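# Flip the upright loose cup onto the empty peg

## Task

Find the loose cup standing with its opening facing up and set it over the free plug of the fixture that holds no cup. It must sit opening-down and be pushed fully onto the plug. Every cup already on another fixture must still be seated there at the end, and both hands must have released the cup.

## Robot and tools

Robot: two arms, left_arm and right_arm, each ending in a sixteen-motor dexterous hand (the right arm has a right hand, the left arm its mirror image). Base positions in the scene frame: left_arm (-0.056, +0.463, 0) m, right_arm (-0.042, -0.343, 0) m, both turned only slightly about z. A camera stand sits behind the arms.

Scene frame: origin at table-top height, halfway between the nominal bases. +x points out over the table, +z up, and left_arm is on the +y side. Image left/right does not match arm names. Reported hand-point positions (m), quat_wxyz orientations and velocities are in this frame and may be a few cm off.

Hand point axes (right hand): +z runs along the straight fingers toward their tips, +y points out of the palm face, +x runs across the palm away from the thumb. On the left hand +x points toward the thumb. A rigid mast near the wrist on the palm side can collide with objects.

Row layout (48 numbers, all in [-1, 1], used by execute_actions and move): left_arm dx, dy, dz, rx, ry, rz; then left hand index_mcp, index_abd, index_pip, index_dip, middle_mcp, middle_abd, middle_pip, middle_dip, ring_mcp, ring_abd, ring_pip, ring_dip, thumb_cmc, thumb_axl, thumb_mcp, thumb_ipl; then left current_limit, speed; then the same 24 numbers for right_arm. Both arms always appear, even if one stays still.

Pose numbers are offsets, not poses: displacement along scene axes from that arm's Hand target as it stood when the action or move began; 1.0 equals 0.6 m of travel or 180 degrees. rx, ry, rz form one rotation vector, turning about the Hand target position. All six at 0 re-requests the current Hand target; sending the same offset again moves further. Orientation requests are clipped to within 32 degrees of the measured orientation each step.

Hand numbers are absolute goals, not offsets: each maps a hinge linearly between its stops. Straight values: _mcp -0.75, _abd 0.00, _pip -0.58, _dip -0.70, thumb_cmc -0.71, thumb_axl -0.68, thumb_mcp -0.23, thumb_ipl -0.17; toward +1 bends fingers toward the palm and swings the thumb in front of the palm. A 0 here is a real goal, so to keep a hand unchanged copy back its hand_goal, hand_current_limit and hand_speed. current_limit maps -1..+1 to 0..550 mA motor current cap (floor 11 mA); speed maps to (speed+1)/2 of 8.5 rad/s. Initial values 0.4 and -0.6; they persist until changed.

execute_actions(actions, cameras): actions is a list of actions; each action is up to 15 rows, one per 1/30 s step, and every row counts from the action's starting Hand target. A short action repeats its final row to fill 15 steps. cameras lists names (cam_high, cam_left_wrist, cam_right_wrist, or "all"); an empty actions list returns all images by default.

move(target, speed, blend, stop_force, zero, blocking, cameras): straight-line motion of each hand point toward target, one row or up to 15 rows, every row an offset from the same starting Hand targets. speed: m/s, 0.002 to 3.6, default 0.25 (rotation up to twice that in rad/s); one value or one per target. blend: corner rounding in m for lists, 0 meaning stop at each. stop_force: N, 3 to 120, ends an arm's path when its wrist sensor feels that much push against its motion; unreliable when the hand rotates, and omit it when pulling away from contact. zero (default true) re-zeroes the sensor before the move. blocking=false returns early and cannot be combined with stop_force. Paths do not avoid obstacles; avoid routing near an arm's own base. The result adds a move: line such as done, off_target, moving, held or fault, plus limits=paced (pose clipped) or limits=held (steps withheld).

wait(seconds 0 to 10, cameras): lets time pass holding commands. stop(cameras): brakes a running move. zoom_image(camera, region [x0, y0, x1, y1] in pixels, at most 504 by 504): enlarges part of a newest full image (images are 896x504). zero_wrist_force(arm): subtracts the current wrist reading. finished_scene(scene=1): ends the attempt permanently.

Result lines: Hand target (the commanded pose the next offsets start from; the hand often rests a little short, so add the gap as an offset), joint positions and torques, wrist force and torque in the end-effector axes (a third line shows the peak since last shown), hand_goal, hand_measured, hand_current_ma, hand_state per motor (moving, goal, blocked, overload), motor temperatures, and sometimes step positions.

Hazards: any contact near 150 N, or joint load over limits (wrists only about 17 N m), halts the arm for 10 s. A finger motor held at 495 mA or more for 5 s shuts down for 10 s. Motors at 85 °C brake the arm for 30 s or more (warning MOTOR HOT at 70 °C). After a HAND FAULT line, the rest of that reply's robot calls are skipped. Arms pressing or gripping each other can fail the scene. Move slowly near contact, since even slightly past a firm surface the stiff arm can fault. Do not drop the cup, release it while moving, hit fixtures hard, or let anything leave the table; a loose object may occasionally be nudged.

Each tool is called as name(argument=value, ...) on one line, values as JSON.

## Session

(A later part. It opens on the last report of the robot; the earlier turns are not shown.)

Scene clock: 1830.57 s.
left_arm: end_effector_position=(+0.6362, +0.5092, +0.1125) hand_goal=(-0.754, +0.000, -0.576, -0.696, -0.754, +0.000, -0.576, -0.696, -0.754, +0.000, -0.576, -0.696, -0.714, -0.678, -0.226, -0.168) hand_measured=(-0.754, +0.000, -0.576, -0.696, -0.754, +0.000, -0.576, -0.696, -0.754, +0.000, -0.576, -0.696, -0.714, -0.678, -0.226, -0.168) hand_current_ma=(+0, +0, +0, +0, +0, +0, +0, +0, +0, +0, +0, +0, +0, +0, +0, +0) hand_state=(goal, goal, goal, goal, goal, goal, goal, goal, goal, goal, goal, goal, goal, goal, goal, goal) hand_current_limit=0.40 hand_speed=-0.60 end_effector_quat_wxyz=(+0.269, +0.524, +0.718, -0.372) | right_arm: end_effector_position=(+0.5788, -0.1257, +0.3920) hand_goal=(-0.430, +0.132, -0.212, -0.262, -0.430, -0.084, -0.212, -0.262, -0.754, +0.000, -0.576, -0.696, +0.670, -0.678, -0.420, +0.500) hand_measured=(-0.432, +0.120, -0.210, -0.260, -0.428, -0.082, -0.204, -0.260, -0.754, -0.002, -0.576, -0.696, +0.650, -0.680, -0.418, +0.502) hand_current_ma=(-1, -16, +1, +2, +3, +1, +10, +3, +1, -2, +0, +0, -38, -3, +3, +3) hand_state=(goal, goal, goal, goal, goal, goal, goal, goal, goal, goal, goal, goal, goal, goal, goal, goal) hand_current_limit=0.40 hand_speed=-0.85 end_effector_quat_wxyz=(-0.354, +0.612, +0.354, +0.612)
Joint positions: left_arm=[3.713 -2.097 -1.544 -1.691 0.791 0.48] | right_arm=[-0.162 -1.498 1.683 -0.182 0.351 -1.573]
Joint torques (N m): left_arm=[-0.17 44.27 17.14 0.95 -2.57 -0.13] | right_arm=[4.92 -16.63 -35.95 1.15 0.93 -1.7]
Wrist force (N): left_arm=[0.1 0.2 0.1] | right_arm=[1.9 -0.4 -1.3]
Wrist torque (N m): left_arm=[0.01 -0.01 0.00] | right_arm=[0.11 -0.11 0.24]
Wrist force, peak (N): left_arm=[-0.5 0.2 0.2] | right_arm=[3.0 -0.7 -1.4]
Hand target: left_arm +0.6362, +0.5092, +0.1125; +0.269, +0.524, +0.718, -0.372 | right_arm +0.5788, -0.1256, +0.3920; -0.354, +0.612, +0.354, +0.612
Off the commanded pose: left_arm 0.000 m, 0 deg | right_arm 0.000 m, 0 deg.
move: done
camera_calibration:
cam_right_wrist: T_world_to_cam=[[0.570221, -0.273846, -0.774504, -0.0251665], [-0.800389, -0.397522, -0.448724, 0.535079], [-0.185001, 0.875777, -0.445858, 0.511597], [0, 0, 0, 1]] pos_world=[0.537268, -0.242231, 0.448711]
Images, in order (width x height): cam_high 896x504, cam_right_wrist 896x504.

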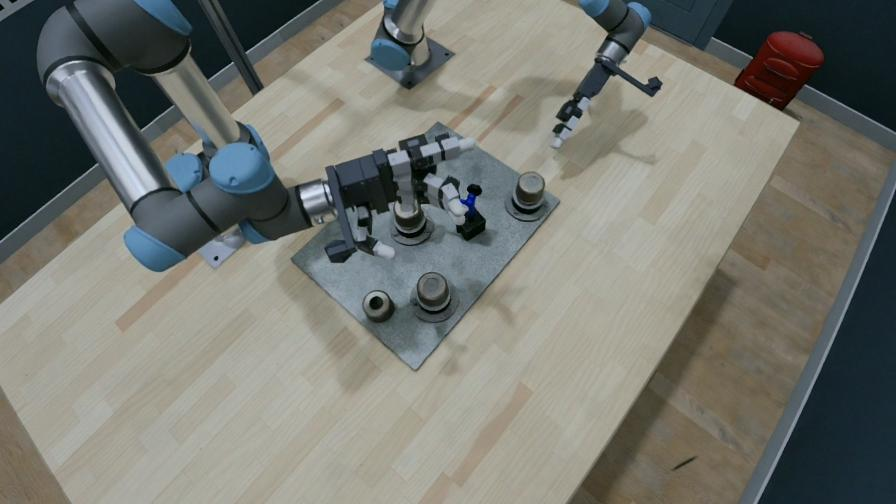

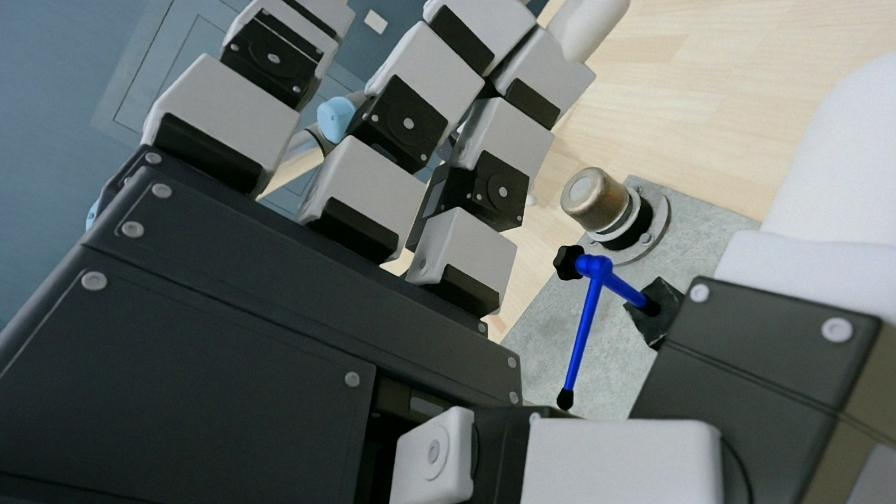

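move(target=[0,0,0,0,0,0,-0.754,0,-0.576,-0.696,-0.754,0,-0.576,-0.696,-0.754,0,-0.576,-0.696,-0.714,-0.678,-0.226,-0.168,0.4,-0.6,0,-0.17,-0.31,0,0,0,-0.43,0.133,-0.212,-0.261,-0.43,-0.083,-0.212,-0.261,-0.754,0,-0.576,-0.696,0.671,-0.678,-0.42,0.5,0.4,-0.85], speed=0.15, cameras=["cam_right_wrist"])

Scene clock: 1907.13 s.
left_arm: end_effector_position=(+0.6362, +0.5092, +0.1125) hand_goal=(-0.754, +0.000, -0.576, -0.696, -0.754, +0.000, -0.576, -0.696, -0.754, +0.000, -0.576, -0.696, -0.714, -0.678, -0.226, -0.168) hand_measured=(-0.754, +0.000, -0.576, -0.696, -0.754, +0.000, -0.576, -0.696, -0.754, +0.000, -0.576, -0.696, -0.714, -0.678, -0.226, -0.168) hand_current_ma=(+0, +0, +0, +0, +0, +0, +0, +0, +0, +0, +0, +0, +0, +0, +0, +0) hand_state=(goal, goal, goal, goal, goal, goal, goal, goal, goal, goal, goal, goal, goal, goal, goal, goal) hand_current_limit=0.40 hand_speed=-0.60 end_effector_quat_wxyz=(+0.269, +0.524, +0.718, -0.372) | right_arm: end_effector_position=(+0.5788, -0.2276, +0.2060) hand_goal=(-0.430, +0.132, -0.212, -0.262, -0.430, -0.084, -0.212, -0.262, -0.754, +0.000, -0.576, -0.696, +0.670, -0.678, -0.420, +0.500) hand_measured=(-0.432, +0.120, -0.212, -0.260, -0.428, -0.082, -0.206, -0.260, -0.754, -0.002, -0.576, -0.696, +0.650, -0.680, -0.418, +0.502) hand_current_ma=(-2, -16, +1, +2, +3, +1, +9, +3, +1, -2, +0, +0, -38, -3, +3, +3) hand_state=(goal, goal, goal, goal, goal, goal, goal, goal, goal, goal, goal, goal, goal, goal, goal, goal) hand_current_limit=0.40 hand_speed=-0.85 end_effector_quat_wxyz=(-0.354, +0.613, +0.354, +0.612)
Joint positions: left_arm=[3.713 -2.097 -1.544 -1.691 0.791 0.48] | right_arm=[-0.398 -1.313 1.986 -0.661 0.115 -1.583]
Joint torques (N m): left_arm=[0.02 44.56 17.1 0.91 -2.65 -0.07] | right_arm=[-11.19 -33.74 -4.63 -2.46 -2.05 1.24]
Wrist force (N): left_arm=[-0.3 0.2 0.0] | right_arm=[1.7 -0.4 -1.5]
Wrist torque (N m): left_arm=[0.03 0.03 -0.03] | right_arm=[0.13 -0.09 0.16]
Wrist force, peak (N): left_arm=[-0.1 -0.3 0.5] | right_arm=[2.9 -1.3 -0.9]
Hand target: left_arm +0.6362, +0.5092, +0.1125; +0.269, +0.524, +0.718, -0.372 | right_arm +0.5788, -0.2276, +0.2060; -0.354, +0.612, +0.354, +0.612
Off the commanded pose: left_arm 0.000 m, 0 deg | right_arm 0.000 m, 0 deg.
move: done
camera_calibration:
cam_right_wrist: T_world_to_cam=[[0.569883, -0.27433, -0.774582, -0.197042], [-0.800587, -0.397792, -0.448132, 0.41097], [-0.185186, 0.875503, -0.44632, 0.51817], [0, 0, 0, 1]] pos_world=[0.537267, -0.344233, 0.262813]
Images, in order (width x height): cam_right_wrist 896x504.

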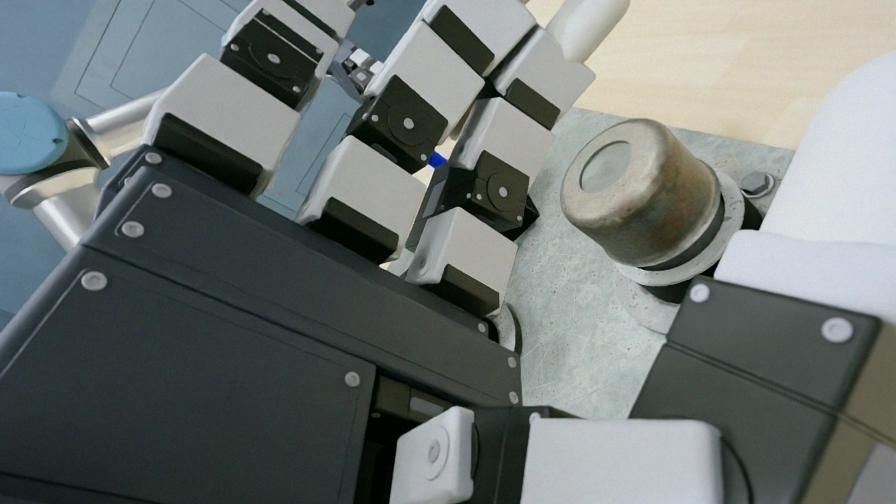

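zoom_image(camera="cam_right_wrist", region=[540, 90, 800, 310])

Scaled by 1.938 from the camera's 896x504 image, which has a finer 1280x720 frame.

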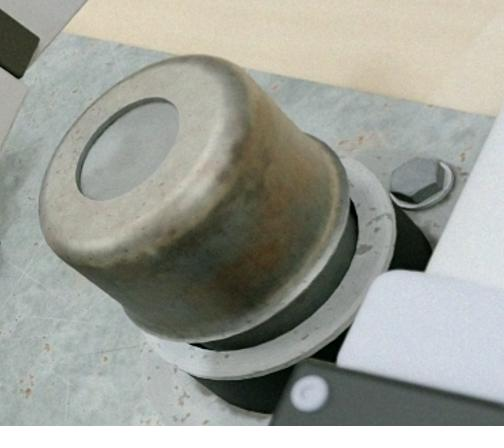

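finished_scene()

The scene is finished: the task was done.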